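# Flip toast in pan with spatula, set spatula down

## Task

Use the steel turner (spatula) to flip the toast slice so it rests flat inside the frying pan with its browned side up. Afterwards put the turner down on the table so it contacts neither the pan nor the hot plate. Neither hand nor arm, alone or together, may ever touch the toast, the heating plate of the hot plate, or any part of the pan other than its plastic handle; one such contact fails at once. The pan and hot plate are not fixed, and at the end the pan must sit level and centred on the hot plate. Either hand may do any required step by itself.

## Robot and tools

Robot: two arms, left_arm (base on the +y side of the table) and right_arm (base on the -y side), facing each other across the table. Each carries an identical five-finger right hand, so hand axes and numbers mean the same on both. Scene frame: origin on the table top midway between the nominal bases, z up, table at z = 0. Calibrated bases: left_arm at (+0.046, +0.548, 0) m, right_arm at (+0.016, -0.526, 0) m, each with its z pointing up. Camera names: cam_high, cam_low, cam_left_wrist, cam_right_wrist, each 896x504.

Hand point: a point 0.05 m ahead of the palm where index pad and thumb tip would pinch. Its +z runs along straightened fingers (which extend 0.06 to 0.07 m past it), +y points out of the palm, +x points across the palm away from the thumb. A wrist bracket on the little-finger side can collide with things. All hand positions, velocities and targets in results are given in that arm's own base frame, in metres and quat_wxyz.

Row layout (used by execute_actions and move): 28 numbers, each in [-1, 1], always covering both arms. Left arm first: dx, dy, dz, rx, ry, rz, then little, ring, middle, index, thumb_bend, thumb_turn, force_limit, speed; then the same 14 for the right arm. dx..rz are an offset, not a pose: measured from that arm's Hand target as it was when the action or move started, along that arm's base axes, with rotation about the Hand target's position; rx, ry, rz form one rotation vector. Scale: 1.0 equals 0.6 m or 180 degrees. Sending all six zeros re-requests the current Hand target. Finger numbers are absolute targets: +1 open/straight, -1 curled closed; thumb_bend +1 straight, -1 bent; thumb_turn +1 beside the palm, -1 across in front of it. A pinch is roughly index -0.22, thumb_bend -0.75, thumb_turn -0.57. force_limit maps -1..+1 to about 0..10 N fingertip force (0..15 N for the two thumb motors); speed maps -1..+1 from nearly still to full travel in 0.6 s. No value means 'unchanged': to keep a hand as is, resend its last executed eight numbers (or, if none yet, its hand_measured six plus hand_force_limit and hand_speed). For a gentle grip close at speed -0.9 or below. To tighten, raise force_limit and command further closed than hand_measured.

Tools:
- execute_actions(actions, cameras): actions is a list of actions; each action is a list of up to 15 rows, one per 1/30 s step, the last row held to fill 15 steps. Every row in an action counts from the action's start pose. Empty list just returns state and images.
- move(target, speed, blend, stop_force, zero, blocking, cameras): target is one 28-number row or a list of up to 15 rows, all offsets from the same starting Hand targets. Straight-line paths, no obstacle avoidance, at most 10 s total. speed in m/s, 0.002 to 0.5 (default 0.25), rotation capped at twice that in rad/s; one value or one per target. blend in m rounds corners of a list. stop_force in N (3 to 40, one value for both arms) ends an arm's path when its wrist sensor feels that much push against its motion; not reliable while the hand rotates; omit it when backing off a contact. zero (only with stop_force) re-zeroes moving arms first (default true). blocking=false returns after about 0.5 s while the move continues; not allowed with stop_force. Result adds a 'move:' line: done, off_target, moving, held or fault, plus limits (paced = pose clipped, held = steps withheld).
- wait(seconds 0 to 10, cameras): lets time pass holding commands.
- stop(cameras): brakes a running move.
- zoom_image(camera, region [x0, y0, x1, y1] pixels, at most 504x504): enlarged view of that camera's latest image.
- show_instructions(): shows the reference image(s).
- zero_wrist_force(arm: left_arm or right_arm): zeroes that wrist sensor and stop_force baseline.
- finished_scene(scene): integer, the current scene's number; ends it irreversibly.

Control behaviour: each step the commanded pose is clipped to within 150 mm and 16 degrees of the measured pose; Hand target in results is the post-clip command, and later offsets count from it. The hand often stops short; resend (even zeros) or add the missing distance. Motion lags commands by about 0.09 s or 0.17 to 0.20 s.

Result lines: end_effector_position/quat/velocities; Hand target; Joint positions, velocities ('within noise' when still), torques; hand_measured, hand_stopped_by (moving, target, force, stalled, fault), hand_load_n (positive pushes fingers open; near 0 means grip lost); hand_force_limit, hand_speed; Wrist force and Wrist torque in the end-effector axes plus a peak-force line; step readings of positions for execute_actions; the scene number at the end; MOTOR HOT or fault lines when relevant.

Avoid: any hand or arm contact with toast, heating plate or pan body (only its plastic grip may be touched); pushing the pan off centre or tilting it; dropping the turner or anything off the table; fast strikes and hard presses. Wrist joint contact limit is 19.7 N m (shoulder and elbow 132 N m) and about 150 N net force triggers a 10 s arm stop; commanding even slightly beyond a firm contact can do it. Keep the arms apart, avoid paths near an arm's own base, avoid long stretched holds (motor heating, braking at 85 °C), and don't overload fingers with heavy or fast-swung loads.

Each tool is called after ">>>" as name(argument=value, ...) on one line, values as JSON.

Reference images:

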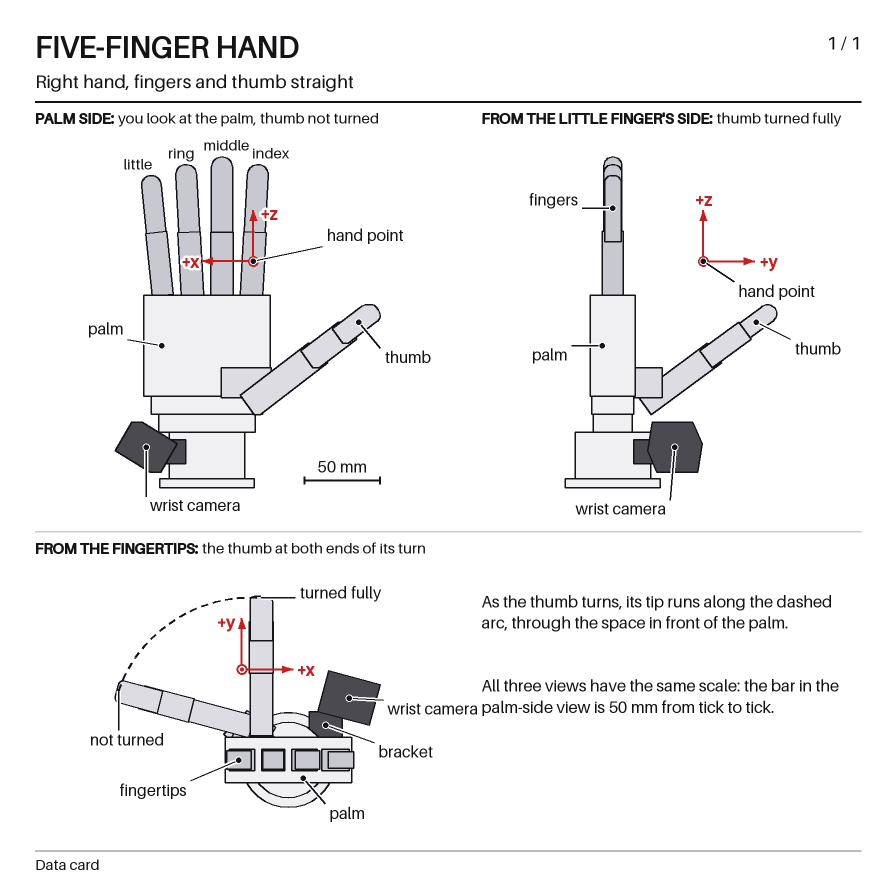

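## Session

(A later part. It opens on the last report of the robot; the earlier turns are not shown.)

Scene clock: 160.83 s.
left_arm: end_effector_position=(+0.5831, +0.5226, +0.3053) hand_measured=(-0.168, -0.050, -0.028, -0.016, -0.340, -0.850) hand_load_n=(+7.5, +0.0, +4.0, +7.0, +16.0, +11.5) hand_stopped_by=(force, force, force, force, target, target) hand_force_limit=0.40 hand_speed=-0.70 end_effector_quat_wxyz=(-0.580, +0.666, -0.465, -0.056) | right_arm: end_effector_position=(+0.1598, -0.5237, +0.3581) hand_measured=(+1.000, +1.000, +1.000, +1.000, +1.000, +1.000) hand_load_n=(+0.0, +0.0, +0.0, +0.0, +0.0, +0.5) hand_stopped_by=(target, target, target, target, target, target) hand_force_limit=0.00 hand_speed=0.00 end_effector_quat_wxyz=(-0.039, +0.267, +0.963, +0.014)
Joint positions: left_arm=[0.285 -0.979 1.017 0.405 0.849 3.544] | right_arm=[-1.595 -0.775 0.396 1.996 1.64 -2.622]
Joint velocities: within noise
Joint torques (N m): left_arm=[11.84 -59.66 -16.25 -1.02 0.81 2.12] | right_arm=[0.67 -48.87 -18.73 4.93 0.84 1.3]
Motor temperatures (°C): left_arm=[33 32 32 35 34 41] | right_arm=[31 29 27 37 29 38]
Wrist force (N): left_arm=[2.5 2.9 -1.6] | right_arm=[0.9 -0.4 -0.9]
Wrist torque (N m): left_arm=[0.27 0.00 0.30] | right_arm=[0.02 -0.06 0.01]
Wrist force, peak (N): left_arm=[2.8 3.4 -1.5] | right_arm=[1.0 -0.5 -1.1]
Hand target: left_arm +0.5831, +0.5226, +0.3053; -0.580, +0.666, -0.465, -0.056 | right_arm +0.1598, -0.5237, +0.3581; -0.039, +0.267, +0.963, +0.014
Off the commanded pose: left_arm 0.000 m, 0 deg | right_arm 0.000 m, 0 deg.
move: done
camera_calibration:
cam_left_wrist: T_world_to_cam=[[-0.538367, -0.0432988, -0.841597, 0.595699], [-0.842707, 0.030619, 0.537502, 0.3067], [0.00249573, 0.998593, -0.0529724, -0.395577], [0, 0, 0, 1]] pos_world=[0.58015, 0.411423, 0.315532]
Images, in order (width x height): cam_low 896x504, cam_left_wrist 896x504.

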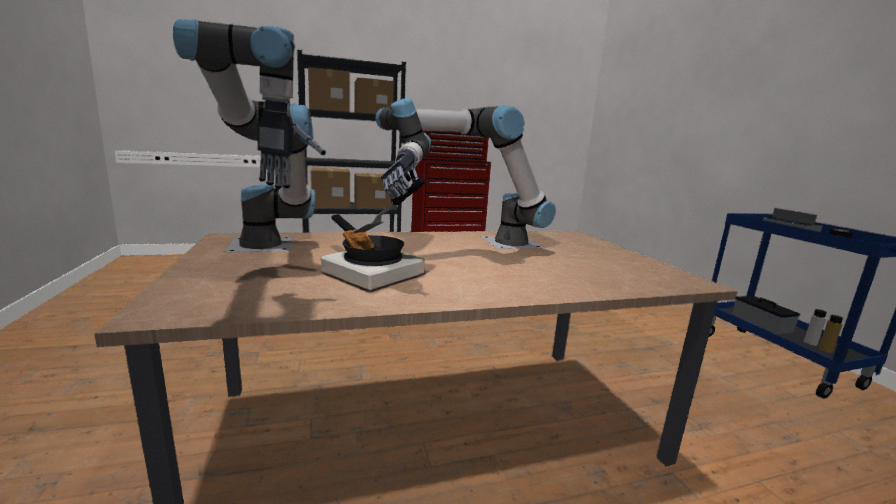

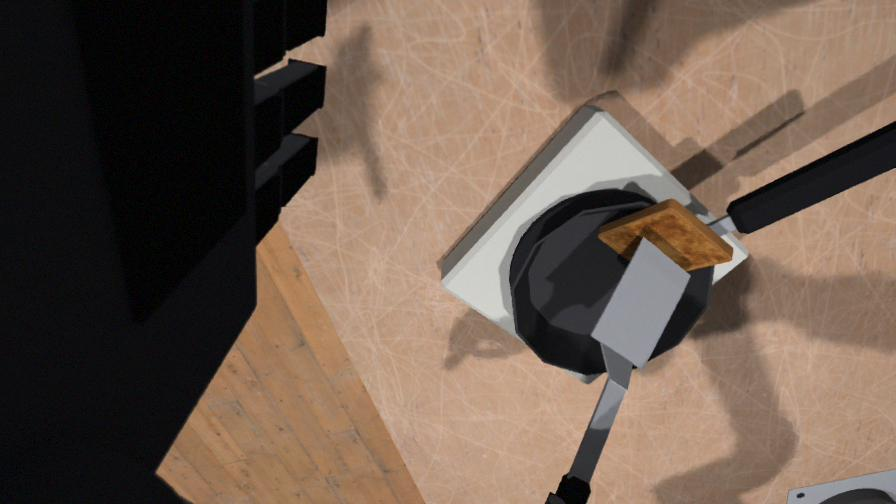

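>>> move(target=[[-0.0115,0.0120,0.06,0,0,0,-0.8,-0.8,-0.8,-0.61,-0.35,-0.85,0.4,-0.7,0,0,0,0,0,0,1,1,1,1,1,1,0,0],[-0.0461,0.0481,0.13,0,0,0,-0.8,-0.8,-0.8,-0.61,-0.35,-0.85,0.4,-0.7,0,0,0,0,0,0,1,1,1,1,1,1,0,0]], speed=0.1, blend=0.01, cameras=["cam_low","cam_left_wrist","cam_high"])

>>> zoom_image(camera="cam_left_wrist", region=[480, 170, 780, 450])

>>> zoom_image(camera="cam_low", region=[310, 190, 430, 300])

>>> zoom_image(camera="cam_high", region=[320, 280, 460, 420])

Scene clock: 164.77 s.
left_arm: end_effector_position=(+0.5554, +0.5516, +0.3833) hand_measured=(-0.168, -0.050, -0.028, -0.016, -0.340, -0.850) hand_load_n=(+8.0, +0.0, +4.0, +6.5, +16.0, +12.0) hand_stopped_by=(force, force, force, force, target, target) hand_force_limit=0.40 hand_speed=-0.70 end_effector_quat_wxyz=(-0.580, +0.666, -0.465, -0.056) | right_arm: end_effector_position=(+0.1598, -0.5237, +0.3581) hand_measured=(+1.000, +1.000, +1.000, +1.000, +1.000, +1.000) hand_load_n=(+0.0, -0.5, +0.0, +0.0, +0.0, +0.0) hand_stopped_by=(target, target, target, target, target, target) hand_force_limit=0.00 hand_speed=0.00 end_effector_quat_wxyz=(-0.039, +0.267, +0.963, +0.014)
Joint positions: left_arm=[0.347 -0.998 0.846 0.573 0.905 3.578] | right_arm=[-1.595 -0.775 0.396 1.996 1.64 -2.622]
Joint velocities: within noise
Joint torques (N m): left_arm=[-10.34 -50.13 -17.66 -1.82 -2.19 -2.03] | right_arm=[0.97 -50.16 -18.31 4.89 0.73 1.17]
Motor temperatures (°C): left_arm=[33 32 32 35 34 41] | right_arm=[31 29 27 37 29 38]
Wrist force (N): left_arm=[2.5 2.9 -1.5] | right_arm=[0.6 -0.3 -1.0]
Wrist torque (N m): left_arm=[0.25 0.02 0.31] | right_arm=[0.04 -0.01 -0.01]
Wrist force, peak (N): left_arm=[4.4 2.8 -1.3] | right_arm=[0.8 -0.3 -1.3]
Hand target: left_arm +0.5554, +0.5515, +0.3833; -0.580, +0.666, -0.465, -0.056 | right_arm +0.1598, -0.5237, +0.3581; -0.039, +0.267, +0.963, +0.014
Off the commanded pose: left_arm 0.000 m, 0 deg | right_arm 0.000 m, 0 deg.
move: done; blend cut to 0 m at target 1
camera_calibration:
cam_left_wrist: T_world_to_cam=[[-0.538314, -0.0433062, -0.841631, 0.647696], [-0.842741, 0.0304926, 0.537455, 0.240619], [0.00238837, 0.998596, -0.0529105, -0.420245], [0, 0, 0, 1]] pos_world=[0.552447, 0.440367, 0.393563]
Images, in order (width x height): cam_high 896x504, cam_low 896x504, cam_left_wrist 896x504.

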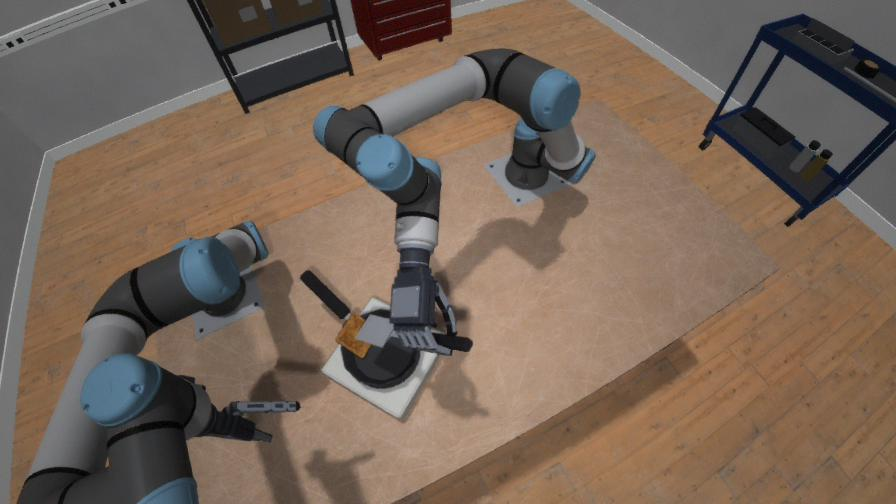

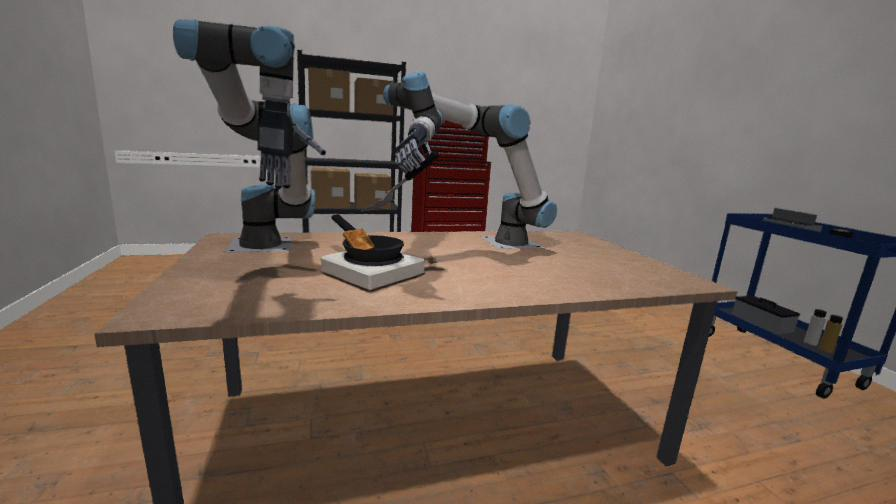

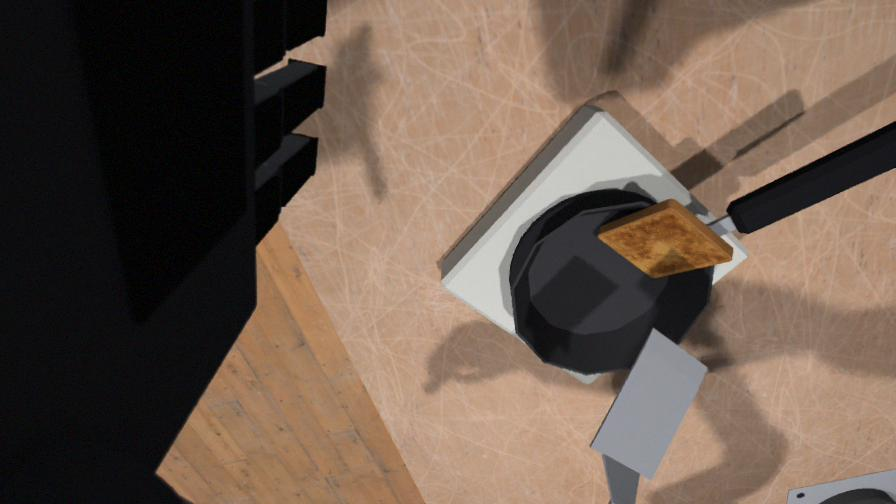

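Scaled by 1.680 from the camera's 896x504 image, which has a finer 1280x720 frame.

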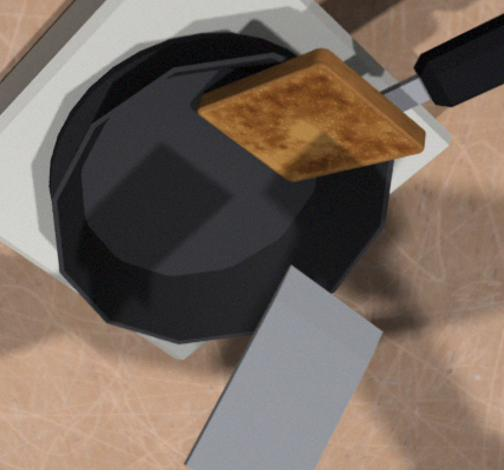

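Scaled by 4.200 from the camera's 896x504 image, which has a finer 1280x720 frame.

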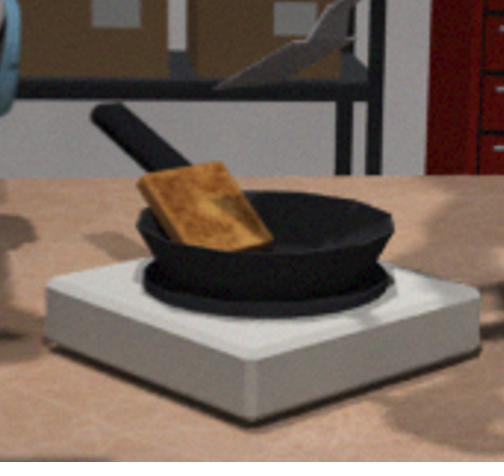

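Scaled by 3.600 from the camera's 896x504 image, which has a finer 1280x720 frame.

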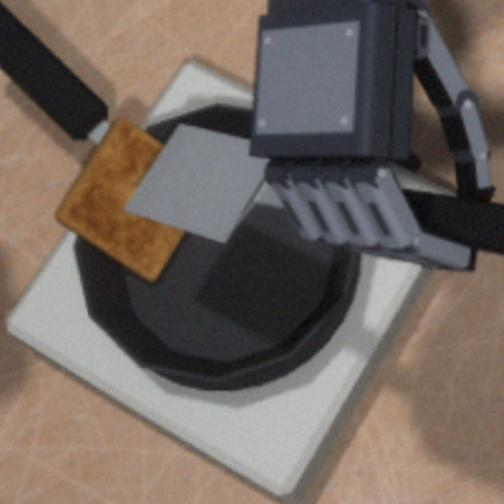

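>>> move(target=[0.2300,-0.1783,0.045,0.0924,0.0628,-0.1058,-0.8,-0.8,-0.8,-0.61,-0.35,-0.85,0.4,-0.7,0,0,0,0,0,0,1,1,1,1,1,1,0,0], speed=0.12, cameras=["cam_low","cam_left_wrist","cam_high"])

>>> zoom_image(camera="cam_left_wrist", region=[540, 120, 896, 400])

>>> zoom_image(camera="cam_low", region=[310, 190, 430, 300])

>>> zoom_image(camera="cam_high", region=[320, 280, 460, 420])

Scene clock: 176.77 s.
left_arm: end_effector_position=(+0.6935, +0.4444, +0.4103) hand_measured=(-0.168, -0.050, -0.028, -0.016, -0.340, -0.850) hand_load_n=(+8.0, +0.0, +4.0, +7.0, +16.0, +11.5) hand_stopped_by=(force, force, force, force, target, target) hand_force_limit=0.40 hand_speed=-0.70 end_effector_quat_wxyz=(+0.623, -0.482, +0.610, +0.091) | right_arm: end_effector_position=(+0.1598, -0.5237, +0.3581) hand_measured=(+1.000, +1.000, +1.000, +1.000, +1.000, +1.000) hand_load_n=(+0.0, +0.0, +0.0, +0.0, +0.0, +0.0) hand_stopped_by=(target, target, target, target, target, target) hand_force_limit=0.00 hand_speed=0.00 end_effector_quat_wxyz=(-0.039, +0.267, +0.963, +0.014)
Joint positions: left_arm=[0.148 -0.977 0.856 0.385 0.923 4.027] | right_arm=[-1.595 -0.775 0.396 1.996 1.64 -2.622]
Joint velocities: within noise
Joint torques (N m): left_arm=[11.85 -60.51 -17.42 0.65 -2.11 -0.73] | right_arm=[0.94 -49.62 -18.47 4.68 0.73 1.29]
Motor temperatures (°C): left_arm=[33 32 32 35 34 41] | right_arm=[31 29 27 37 29 38]
Wrist force (N): left_arm=[3.9 1.9 -1.6] | right_arm=[0.9 -0.5 -1.2]
Wrist torque (N m): left_arm=[0.19 -0.06 0.25] | right_arm=[0.04 -0.05 0.00]
Wrist force, peak (N): left_arm=[4.6 0.6 -1.7] | right_arm=[1.1 -0.5 -1.1]
Hand target: left_arm +0.6934, +0.4445, +0.4103; +0.622, -0.482, +0.610, +0.091 | right_arm +0.1598, -0.5237, +0.3581; -0.039, +0.267, +0.963, +0.014
Off the commanded pose: left_arm 0.000 m, 0 deg | right_arm 0.000 m, 0 deg.
move: done
camera_calibration:
cam_left_wrist: T_world_to_cam=[[-0.633629, 0.379767, -0.674012, 0.549448], [-0.693924, 0.106182, 0.712176, 0.137275], [0.342029, 0.918968, 0.196249, -0.614538], [0, 0, 0, 1]] pos_world=[0.653595, 0.341502, 0.393173]
Images, in order (width x height): cam_high 896x504, cam_low 896x504, cam_left_wrist 896x504.

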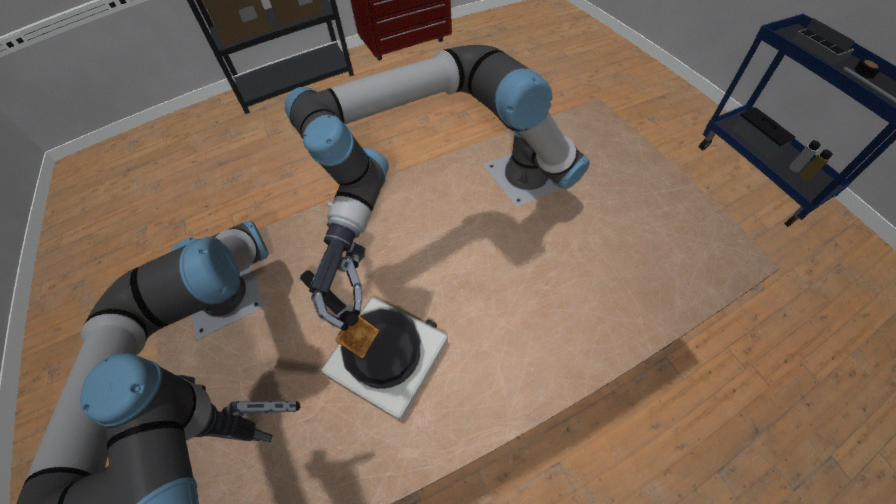

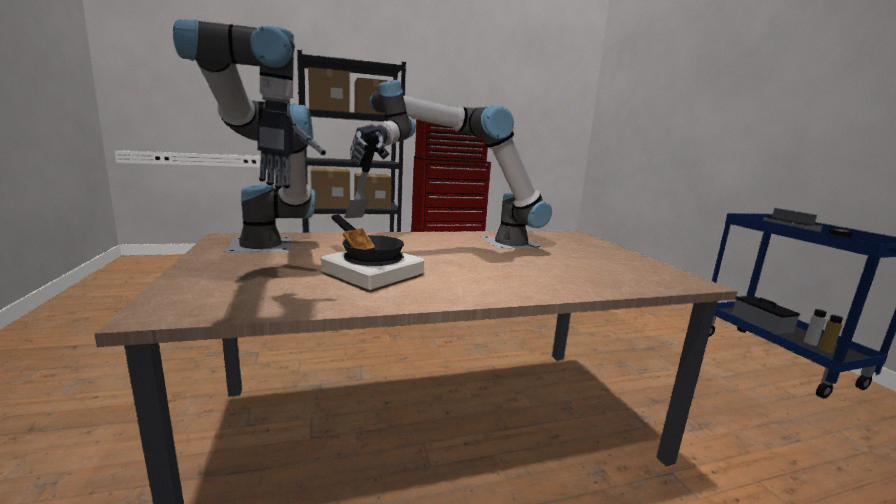

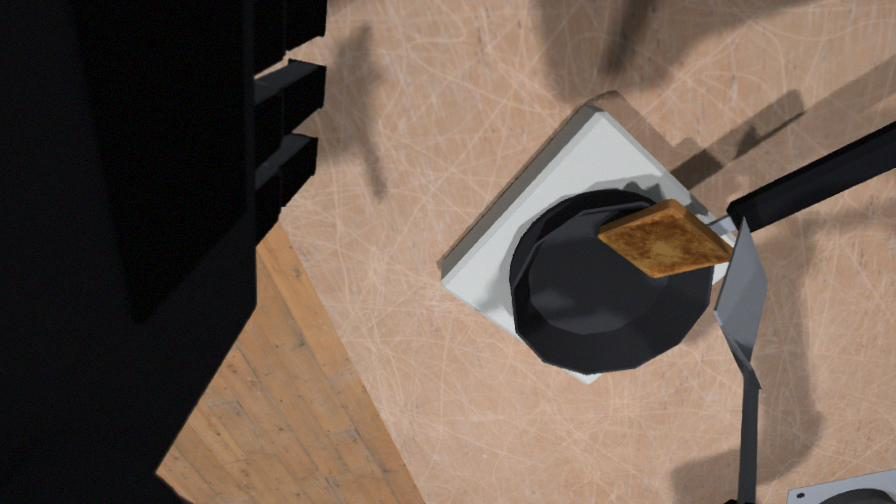

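Scaled by 1.416 from the camera's 896x504 image, which has a finer 1280x720 frame.

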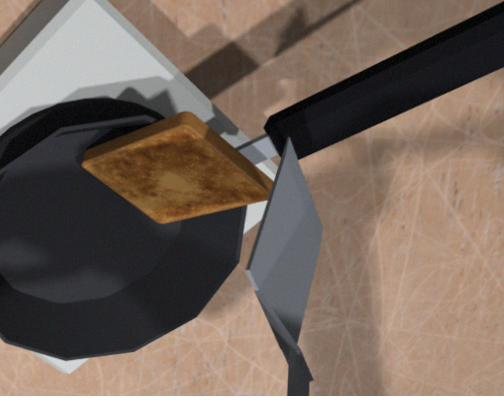

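Scaled by 4.200 from the camera's 896x504 image, which has a finer 1280x720 frame.

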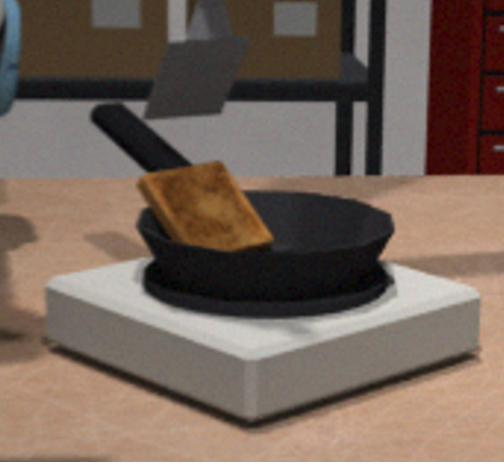

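Scaled by 3.600 from the camera's 896x504 image, which has a finer 1280x720 frame.

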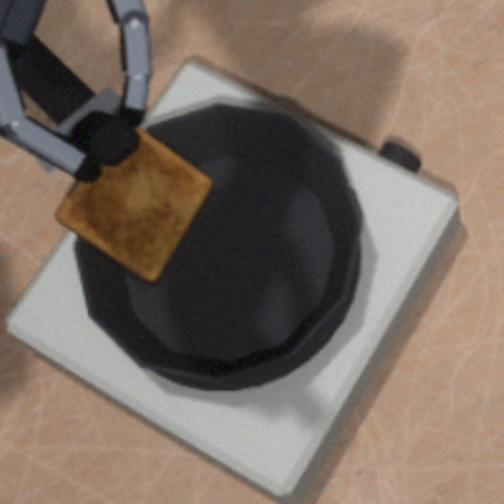

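>>> move(target=[-0.0172,-0.0263,-0.04,0,0,0.0444,-0.8,-0.8,-0.8,-0.61,-0.35,-0.85,0.4,-0.7,0,0,0,0,0,0,1,1,1,1,1,1,0,0], speed=0.08, cameras=["cam_low","cam_left_wrist","cam_high"])

>>> zoom_image(camera="cam_left_wrist", region=[540, 120, 896, 400])

>>> zoom_image(camera="cam_low", region=[310, 190, 430, 300])

>>> zoom_image(camera="cam_high", region=[320, 280, 460, 420])

Scene clock: 185.73 s.
left_arm: end_effector_position=(+0.6832, +0.4286, +0.3863) hand_measured=(-0.168, -0.050, -0.028, -0.016, -0.340, -0.850) hand_load_n=(+7.5, +0.0, +4.0, +7.0, +15.5, +11.5) hand_stopped_by=(force, force, force, force, target, target) hand_force_limit=0.40 hand_speed=-0.70 end_effector_quat_wxyz=(+0.615, -0.523, +0.575, +0.134) | right_arm: end_effector_position=(+0.1598, -0.5237, +0.3581) hand_measured=(+1.000, +1.000, +1.000, +1.000, +1.000, +1.000) hand_load_n=(+0.0, +0.0, +0.0, +0.0, +0.0, +0.0) hand_stopped_by=(target, target, target, target, target, target) hand_force_limit=0.00 hand_speed=0.00 end_effector_quat_wxyz=(-0.039, +0.267, +0.963, +0.014)
Joint positions: left_arm=[0.095 -0.936 0.854 0.397 0.738 3.953] | right_arm=[-1.595 -0.775 0.396 1.996 1.64 -2.622]
Joint velocities: within noise
Joint torques (N m): left_arm=[10.68 -60.89 -28.81 -1.54 -0.41 2.3] | right_arm=[2.11 -50 -19.47 4.75 0.76 1.12]
Motor temperatures (°C): left_arm=[33 32 32 35 34 41] | right_arm=[30 29 27 37 29 38]
Wrist force (N): left_arm=[4.1 1.7 -1.5] | right_arm=[0.8 -0.3 -1.1]
Wrist torque (N m): left_arm=[0.17 -0.10 0.26] | right_arm=[0.06 -0.04 0.01]
Wrist force, peak (N): left_arm=[4.7 1.7 -2.0] | right_arm=[1.0 -0.6 -1.1]
Hand target: left_arm +0.6831, +0.4287, +0.3863; +0.615, -0.523, +0.575, +0.134 | right_arm +0.1598, -0.5237, +0.3581; -0.039, +0.267, +0.963, +0.014
Off the commanded pose: left_arm 0.000 m, 0 deg | right_arm 0.000 m, 0 deg.
move: done
camera_calibration:
cam_left_wrist: T_world_to_cam=[[-0.680355, 0.288067, -0.673895, 0.603915], [-0.70182, 0.0087802, 0.712301, 0.195998], [0.211107, 0.95757, 0.196197, -0.51885], [0, 0, 0, 1]] pos_world=[0.657965, 0.321147, 0.369163]
Images, in order (width x height): cam_high 896x504, cam_low 896x504, cam_left_wrist 896x504.

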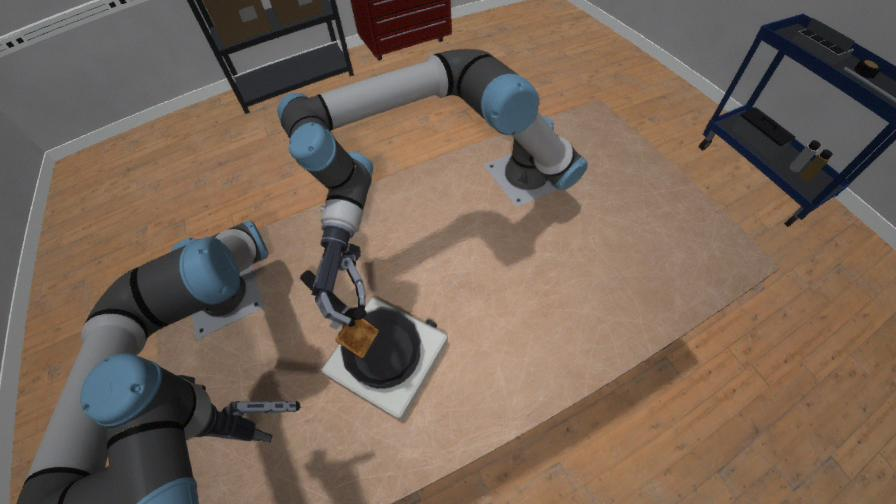

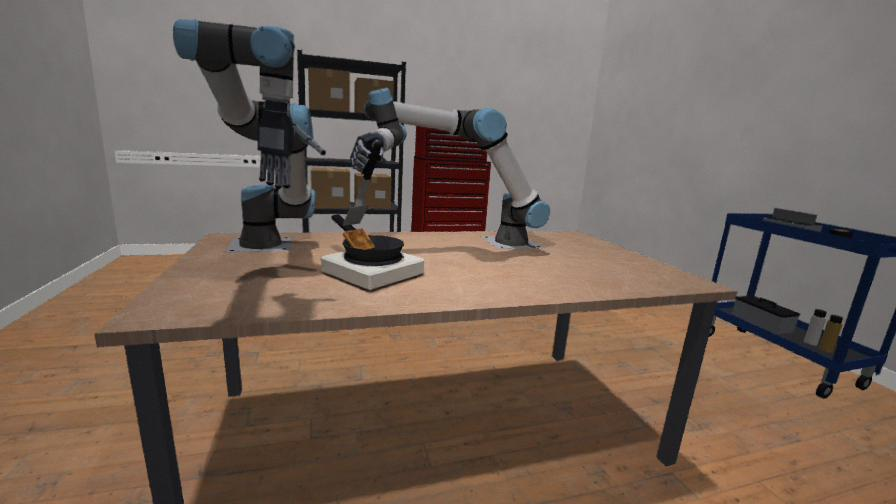

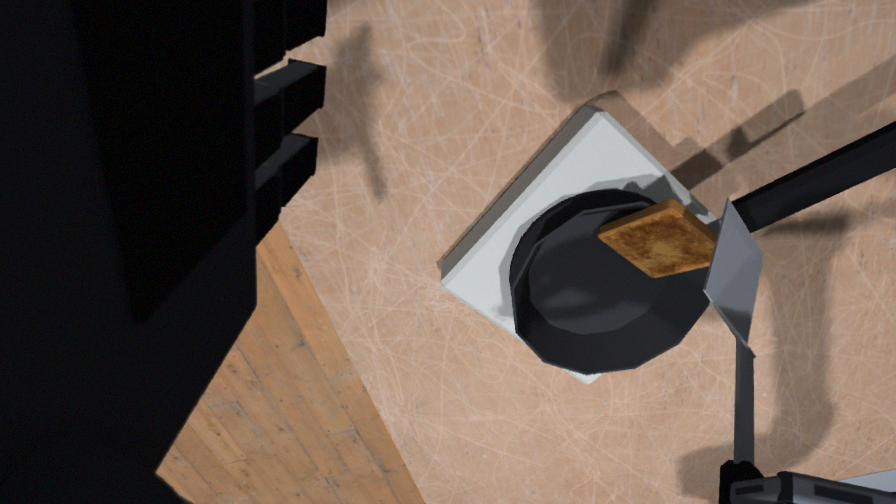

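Scaled by 1.416 from the camera's 896x504 image, which has a finer 1280x720 frame.

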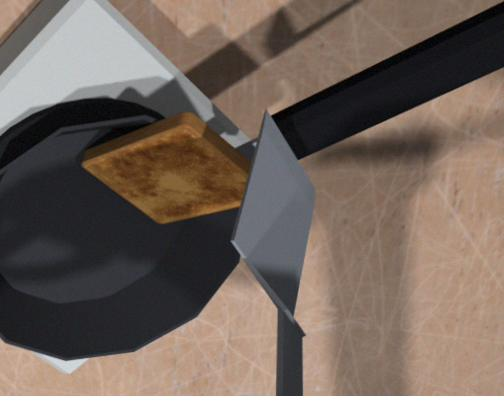

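Scaled by 4.200 from the camera's 896x504 image, which has a finer 1280x720 frame.

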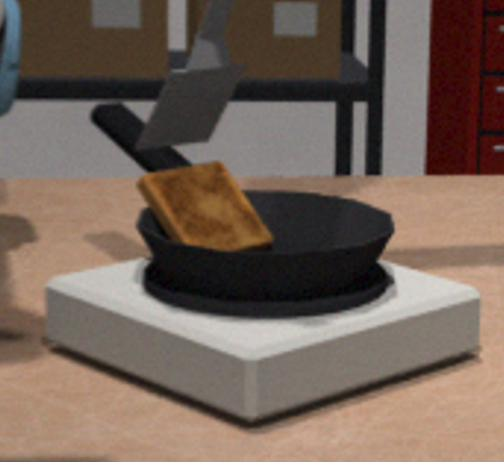

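Scaled by 3.600 from the camera's 896x504 image, which has a finer 1280x720 frame.

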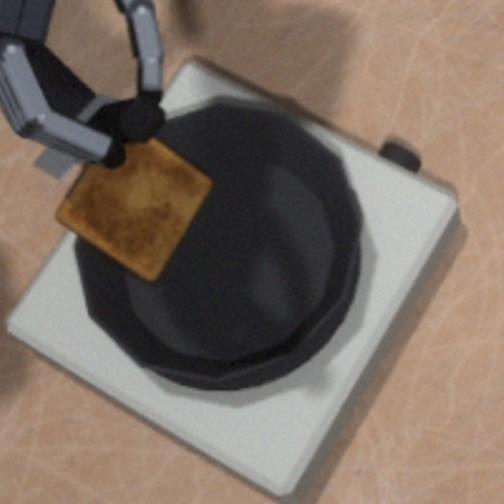

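>>> move(target=[[0,0,-0.045,0,0,0,-0.8,-0.8,-0.8,-0.61,-0.35,-0.85,0.4,-0.7,0,0,0,0,0,0,1,1,1,1,1,1,0,0],[-0.0111,0.0242,-0.053,0,0,0,-0.8,-0.8,-0.8,-0.61,-0.35,-0.85,0.4,-0.7,0,0,0,0,0,0,1,1,1,1,1,1,0,0]], speed=0.03, stop_force=6, cameras=["cam_low","cam_left_wrist","cam_high"])

>>> zoom_image(camera="cam_left_wrist", region=[540, 120, 896, 400])

>>> zoom_image(camera="cam_low", region=[310, 190, 430, 300])

>>> zoom_image(camera="cam_high", region=[320, 280, 460, 420])

Scene clock: 192.03 s.
left_arm: end_effector_position=(+0.6764, +0.4432, +0.3545) hand_measured=(-0.168, -0.050, -0.028, -0.016, -0.340, -0.850) hand_load_n=(+8.0, +0.0, +4.0, +7.0, +16.0, +11.5) hand_stopped_by=(force, force, force, force, target, target) hand_force_limit=0.40 hand_speed=-0.70 end_effector_quat_wxyz=(+0.615, -0.523, +0.575, +0.134) | right_arm: end_effector_position=(+0.1598, -0.5237, +0.3581) hand_measured=(+1.000, +1.000, +1.000, +1.000, +1.000, +1.000) hand_load_n=(+0.0, +0.0, +0.0, +0.0, +0.0, +0.0) hand_stopped_by=(target, target, target, target, target, target) hand_force_limit=0.00 hand_speed=0.00 end_effector_quat_wxyz=(-0.039, +0.267, +0.963, +0.014)
Joint positions: left_arm=[0.12 -0.947 0.953 0.301 0.761 3.964] | right_arm=[-1.595 -0.775 0.396 1.996 1.64 -2.622]
Joint velocities: within noise
Joint torques (N m): left_arm=[-12.59 -49.56 -40.62 0.71 -1.96 -2.05] | right_arm=[1.53 -50.03 -18.69 4.34 0.76 1.26]
Motor temperatures (°C): left_arm=[33 32 32 35 34 41] | right_arm=[30 29 27 37 29 38]
Wrist force (N): left_arm=[4.2 2.0 -1.8] | right_arm=[0.8 -0.5 -1.0]
Wrist torque (N m): left_arm=[0.21 -0.10 0.28] | right_arm=[0.02 -0.04 0.00]
Wrist force, peak (N): left_arm=[4.6 1.6 -2.2] | right_arm=[0.8 -0.4 -1.3]
Hand target: left_arm +0.6764, +0.4432, +0.3545; +0.615, -0.523, +0.575, +0.134 | right_arm +0.1598, -0.5237, +0.3581; -0.039, +0.267, +0.963, +0.014
Off the commanded pose: left_arm 0.000 m, 0 deg | right_arm 0.000 m, 0 deg.
move: done
camera_calibration:
cam_left_wrist: T_world_to_cam=[[-0.680448, 0.287921, -0.673863, 0.573776], [-0.701806, 0.00854942, 0.712317, 0.213858], [0.210852, 0.957616, 0.196247, -0.525058], [0, 0, 0, 1]] pos_world=[0.651221, 0.335774, 0.337353]
Images, in order (width x height): cam_high 896x504, cam_low 896x504, cam_left_wrist 896x504.

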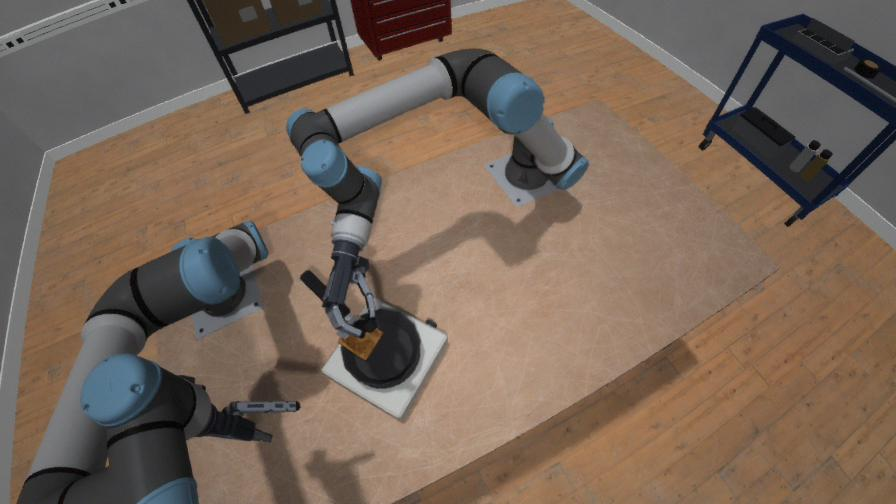

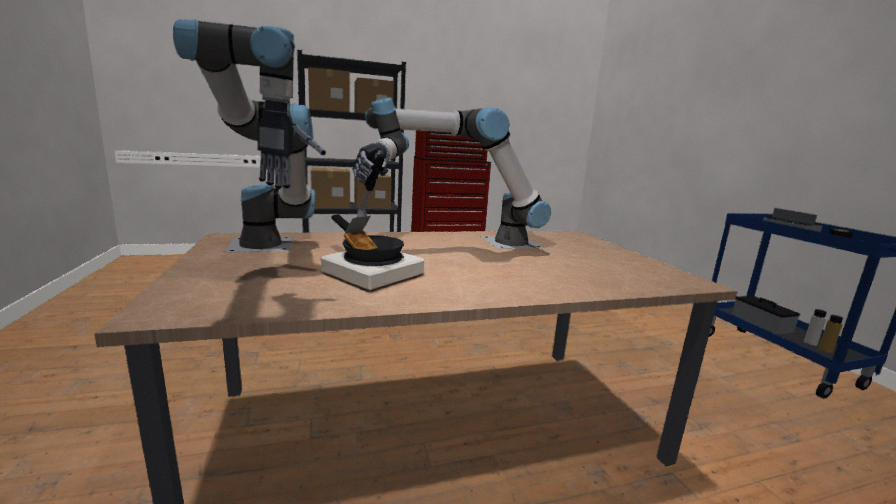

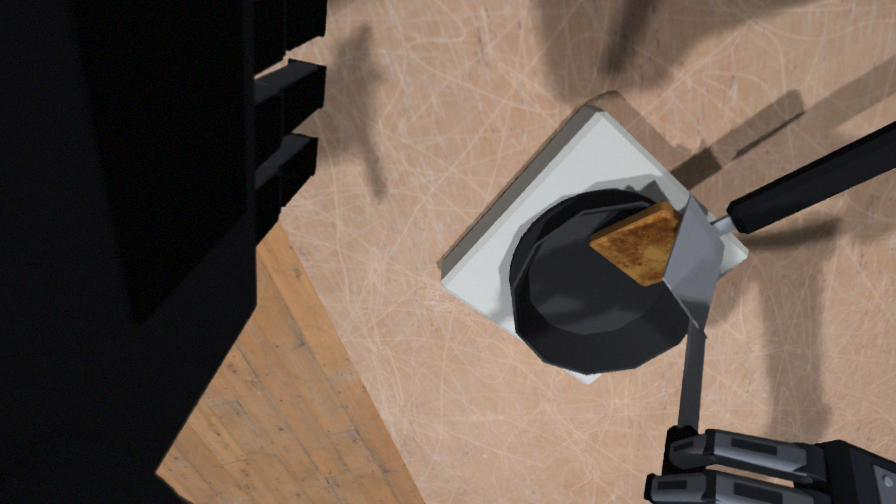

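Scaled by 1.416 from the camera's 896x504 image, which has a finer 1280x720 frame.

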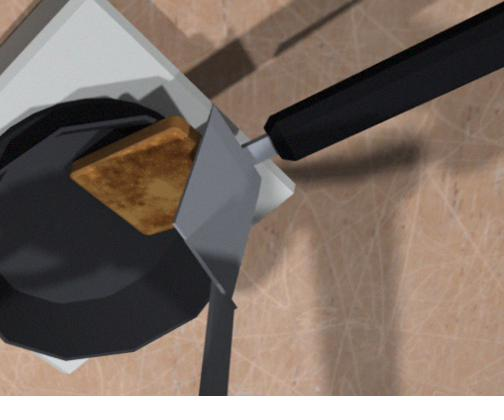

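Scaled by 4.200 from the camera's 896x504 image, which has a finer 1280x720 frame.

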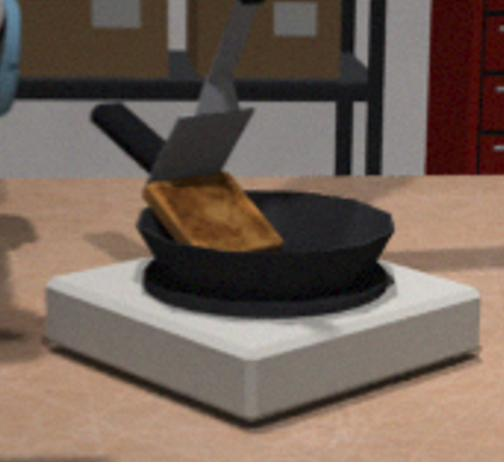

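Scaled by 3.600 from the camera's 896x504 image, which has a finer 1280x720 frame.

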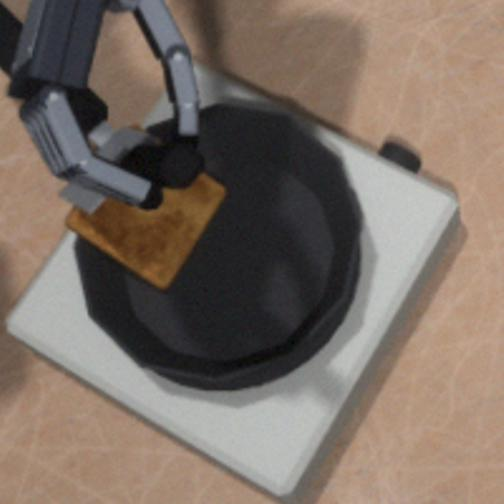

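>>> move(target=[-0.0208,0.0455,-0.0367,0,0,0,-0.8,-0.8,-0.8,-0.61,-0.35,-0.85,0.4,-0.7,0,0,0,0,0,0,1,1,1,1,1,1,0,0], speed=0.03, stop_force=8, cameras=["cam_low","cam_left_wrist","cam_high"])

>>> zoom_image(camera="cam_left_wrist", region=[480, 150, 780, 430])

>>> zoom_image(camera="cam_low", region=[310, 190, 430, 300])

>>> zoom_image(camera="cam_high", region=[320, 280, 460, 420])

Scene clock: 195.87 s.
left_arm: end_effector_position=(+0.6640, +0.4705, +0.3325) hand_measured=(-0.168, -0.050, -0.028, -0.016, -0.340, -0.850) hand_load_n=(+5.0, +0.0, +3.5, +9.0, +15.0, +6.5) hand_stopped_by=(force, force, force, force, target, target) hand_force_limit=0.40 hand_speed=-0.70 end_effector_quat_wxyz=(+0.615, -0.523, +0.575, +0.134) | right_arm: end_effector_position=(+0.1598, -0.5237, +0.3581) hand_measured=(+1.000, +1.000, +1.000, +1.000, +1.000, +1.000) hand_load_n=(+0.0, +0.0, +0.0, +0.0, +0.0, +0.0) hand_stopped_by=(target, target, target, target, target, target) hand_force_limit=0.00 hand_speed=0.00 end_effector_quat_wxyz=(-0.039, +0.267, +0.963, +0.014)
Joint positions: left_arm=[0.167 -0.954 1.021 0.227 0.806 3.984] | right_arm=[-1.595 -0.775 0.396 1.996 1.64 -2.622]
Joint velocities: within noise
Joint torques (N m): left_arm=[-10.44 -56.77 -38.72 0.94 -2.22 -1.75] | right_arm=[1.17 -50.4 -18.12 4.48 0.52 1.06]
Motor temperatures (°C): left_arm=[33 32 32 35 34 41] | right_arm=[30 29 27 37 29 38]
Wrist force (N): left_arm=[3.9 0.0 -2.3] | right_arm=[0.7 -0.5 -1.0]
Wrist torque (N m): left_arm=[0.13 0.12 -0.26] | right_arm=[0.01 -0.03 -0.01]
Wrist force, peak (N): left_arm=[4.3 2.4 -1.6] | right_arm=[0.8 -0.5 -1.2]
Hand target: left_arm +0.6640, +0.4705, +0.3325; +0.615, -0.523, +0.575, +0.134 | right_arm +0.1598, -0.5237, +0.3581; -0.039, +0.267, +0.963, +0.014
Off the commanded pose: left_arm 0.000 m, 0 deg | right_arm 0.000 m, 0 deg.
move: done
camera_calibration:
cam_left_wrist: T_world_to_cam=[[-0.680445, 0.287921, -0.673866, 0.542586], [-0.70181, 0.00854509, 0.712313, 0.220553], [0.210848, 0.957616, 0.196251, -0.544248], [0, 0, 0, 1]] pos_world=[0.63874, 0.363074, 0.315337]
Images, in order (width x height): cam_high 896x504, cam_low 896x504, cam_left_wrist 896x504.

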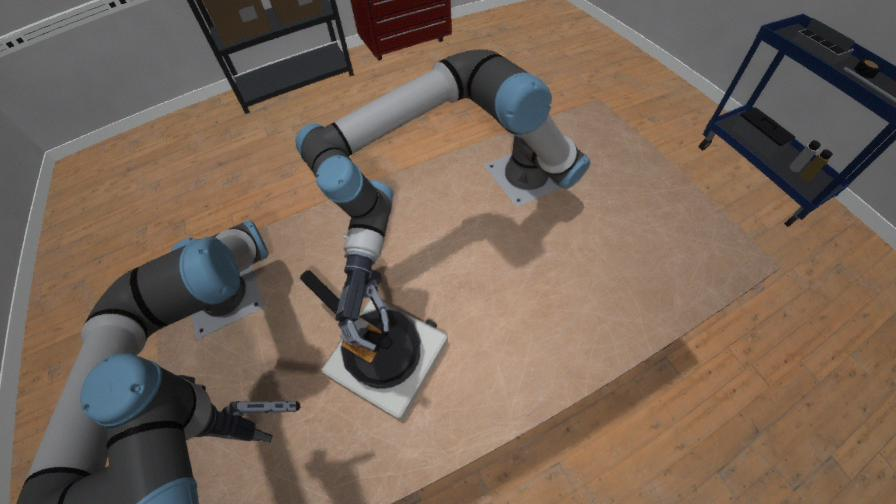

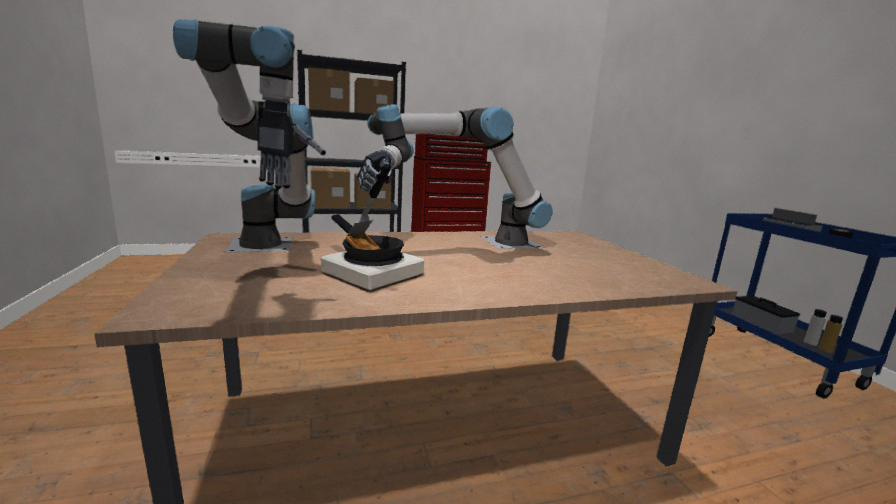

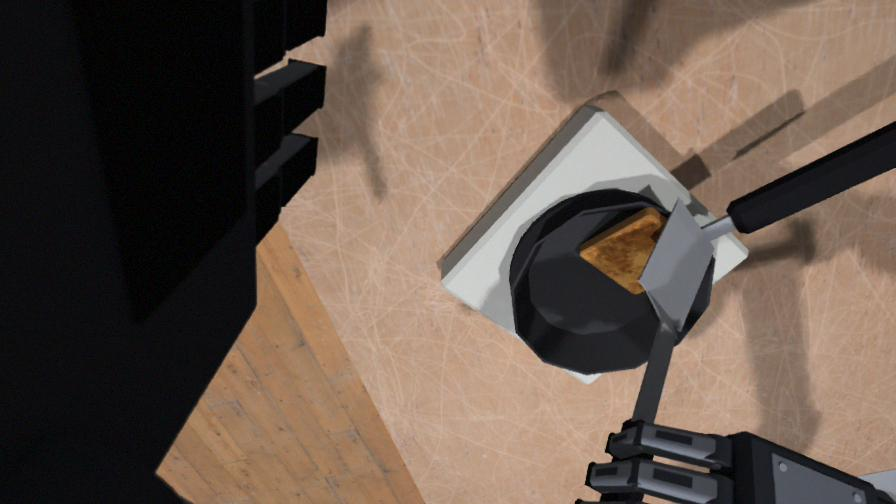

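Scaled by 1.680 from the camera's 896x504 image, which has a finer 1280x720 frame.

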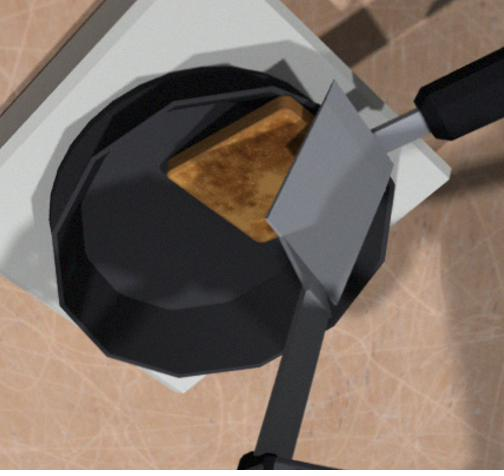

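Scaled by 4.200 from the camera's 896x504 image, which has a finer 1280x720 frame.

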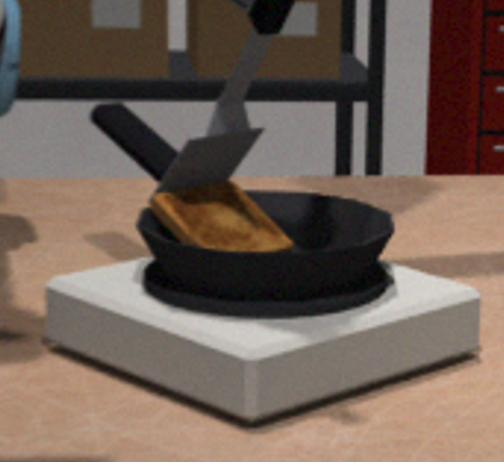

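Scaled by 3.600 from the camera's 896x504 image, which has a finer 1280x720 frame.

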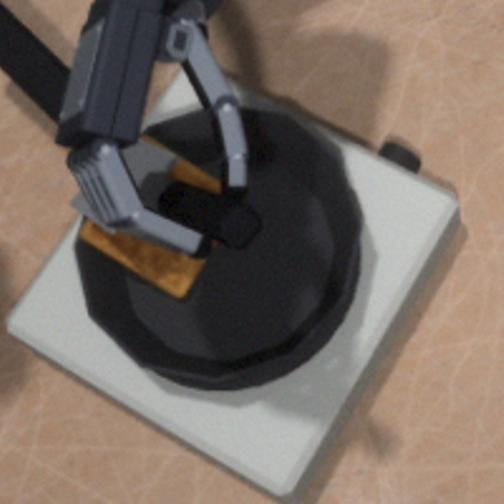

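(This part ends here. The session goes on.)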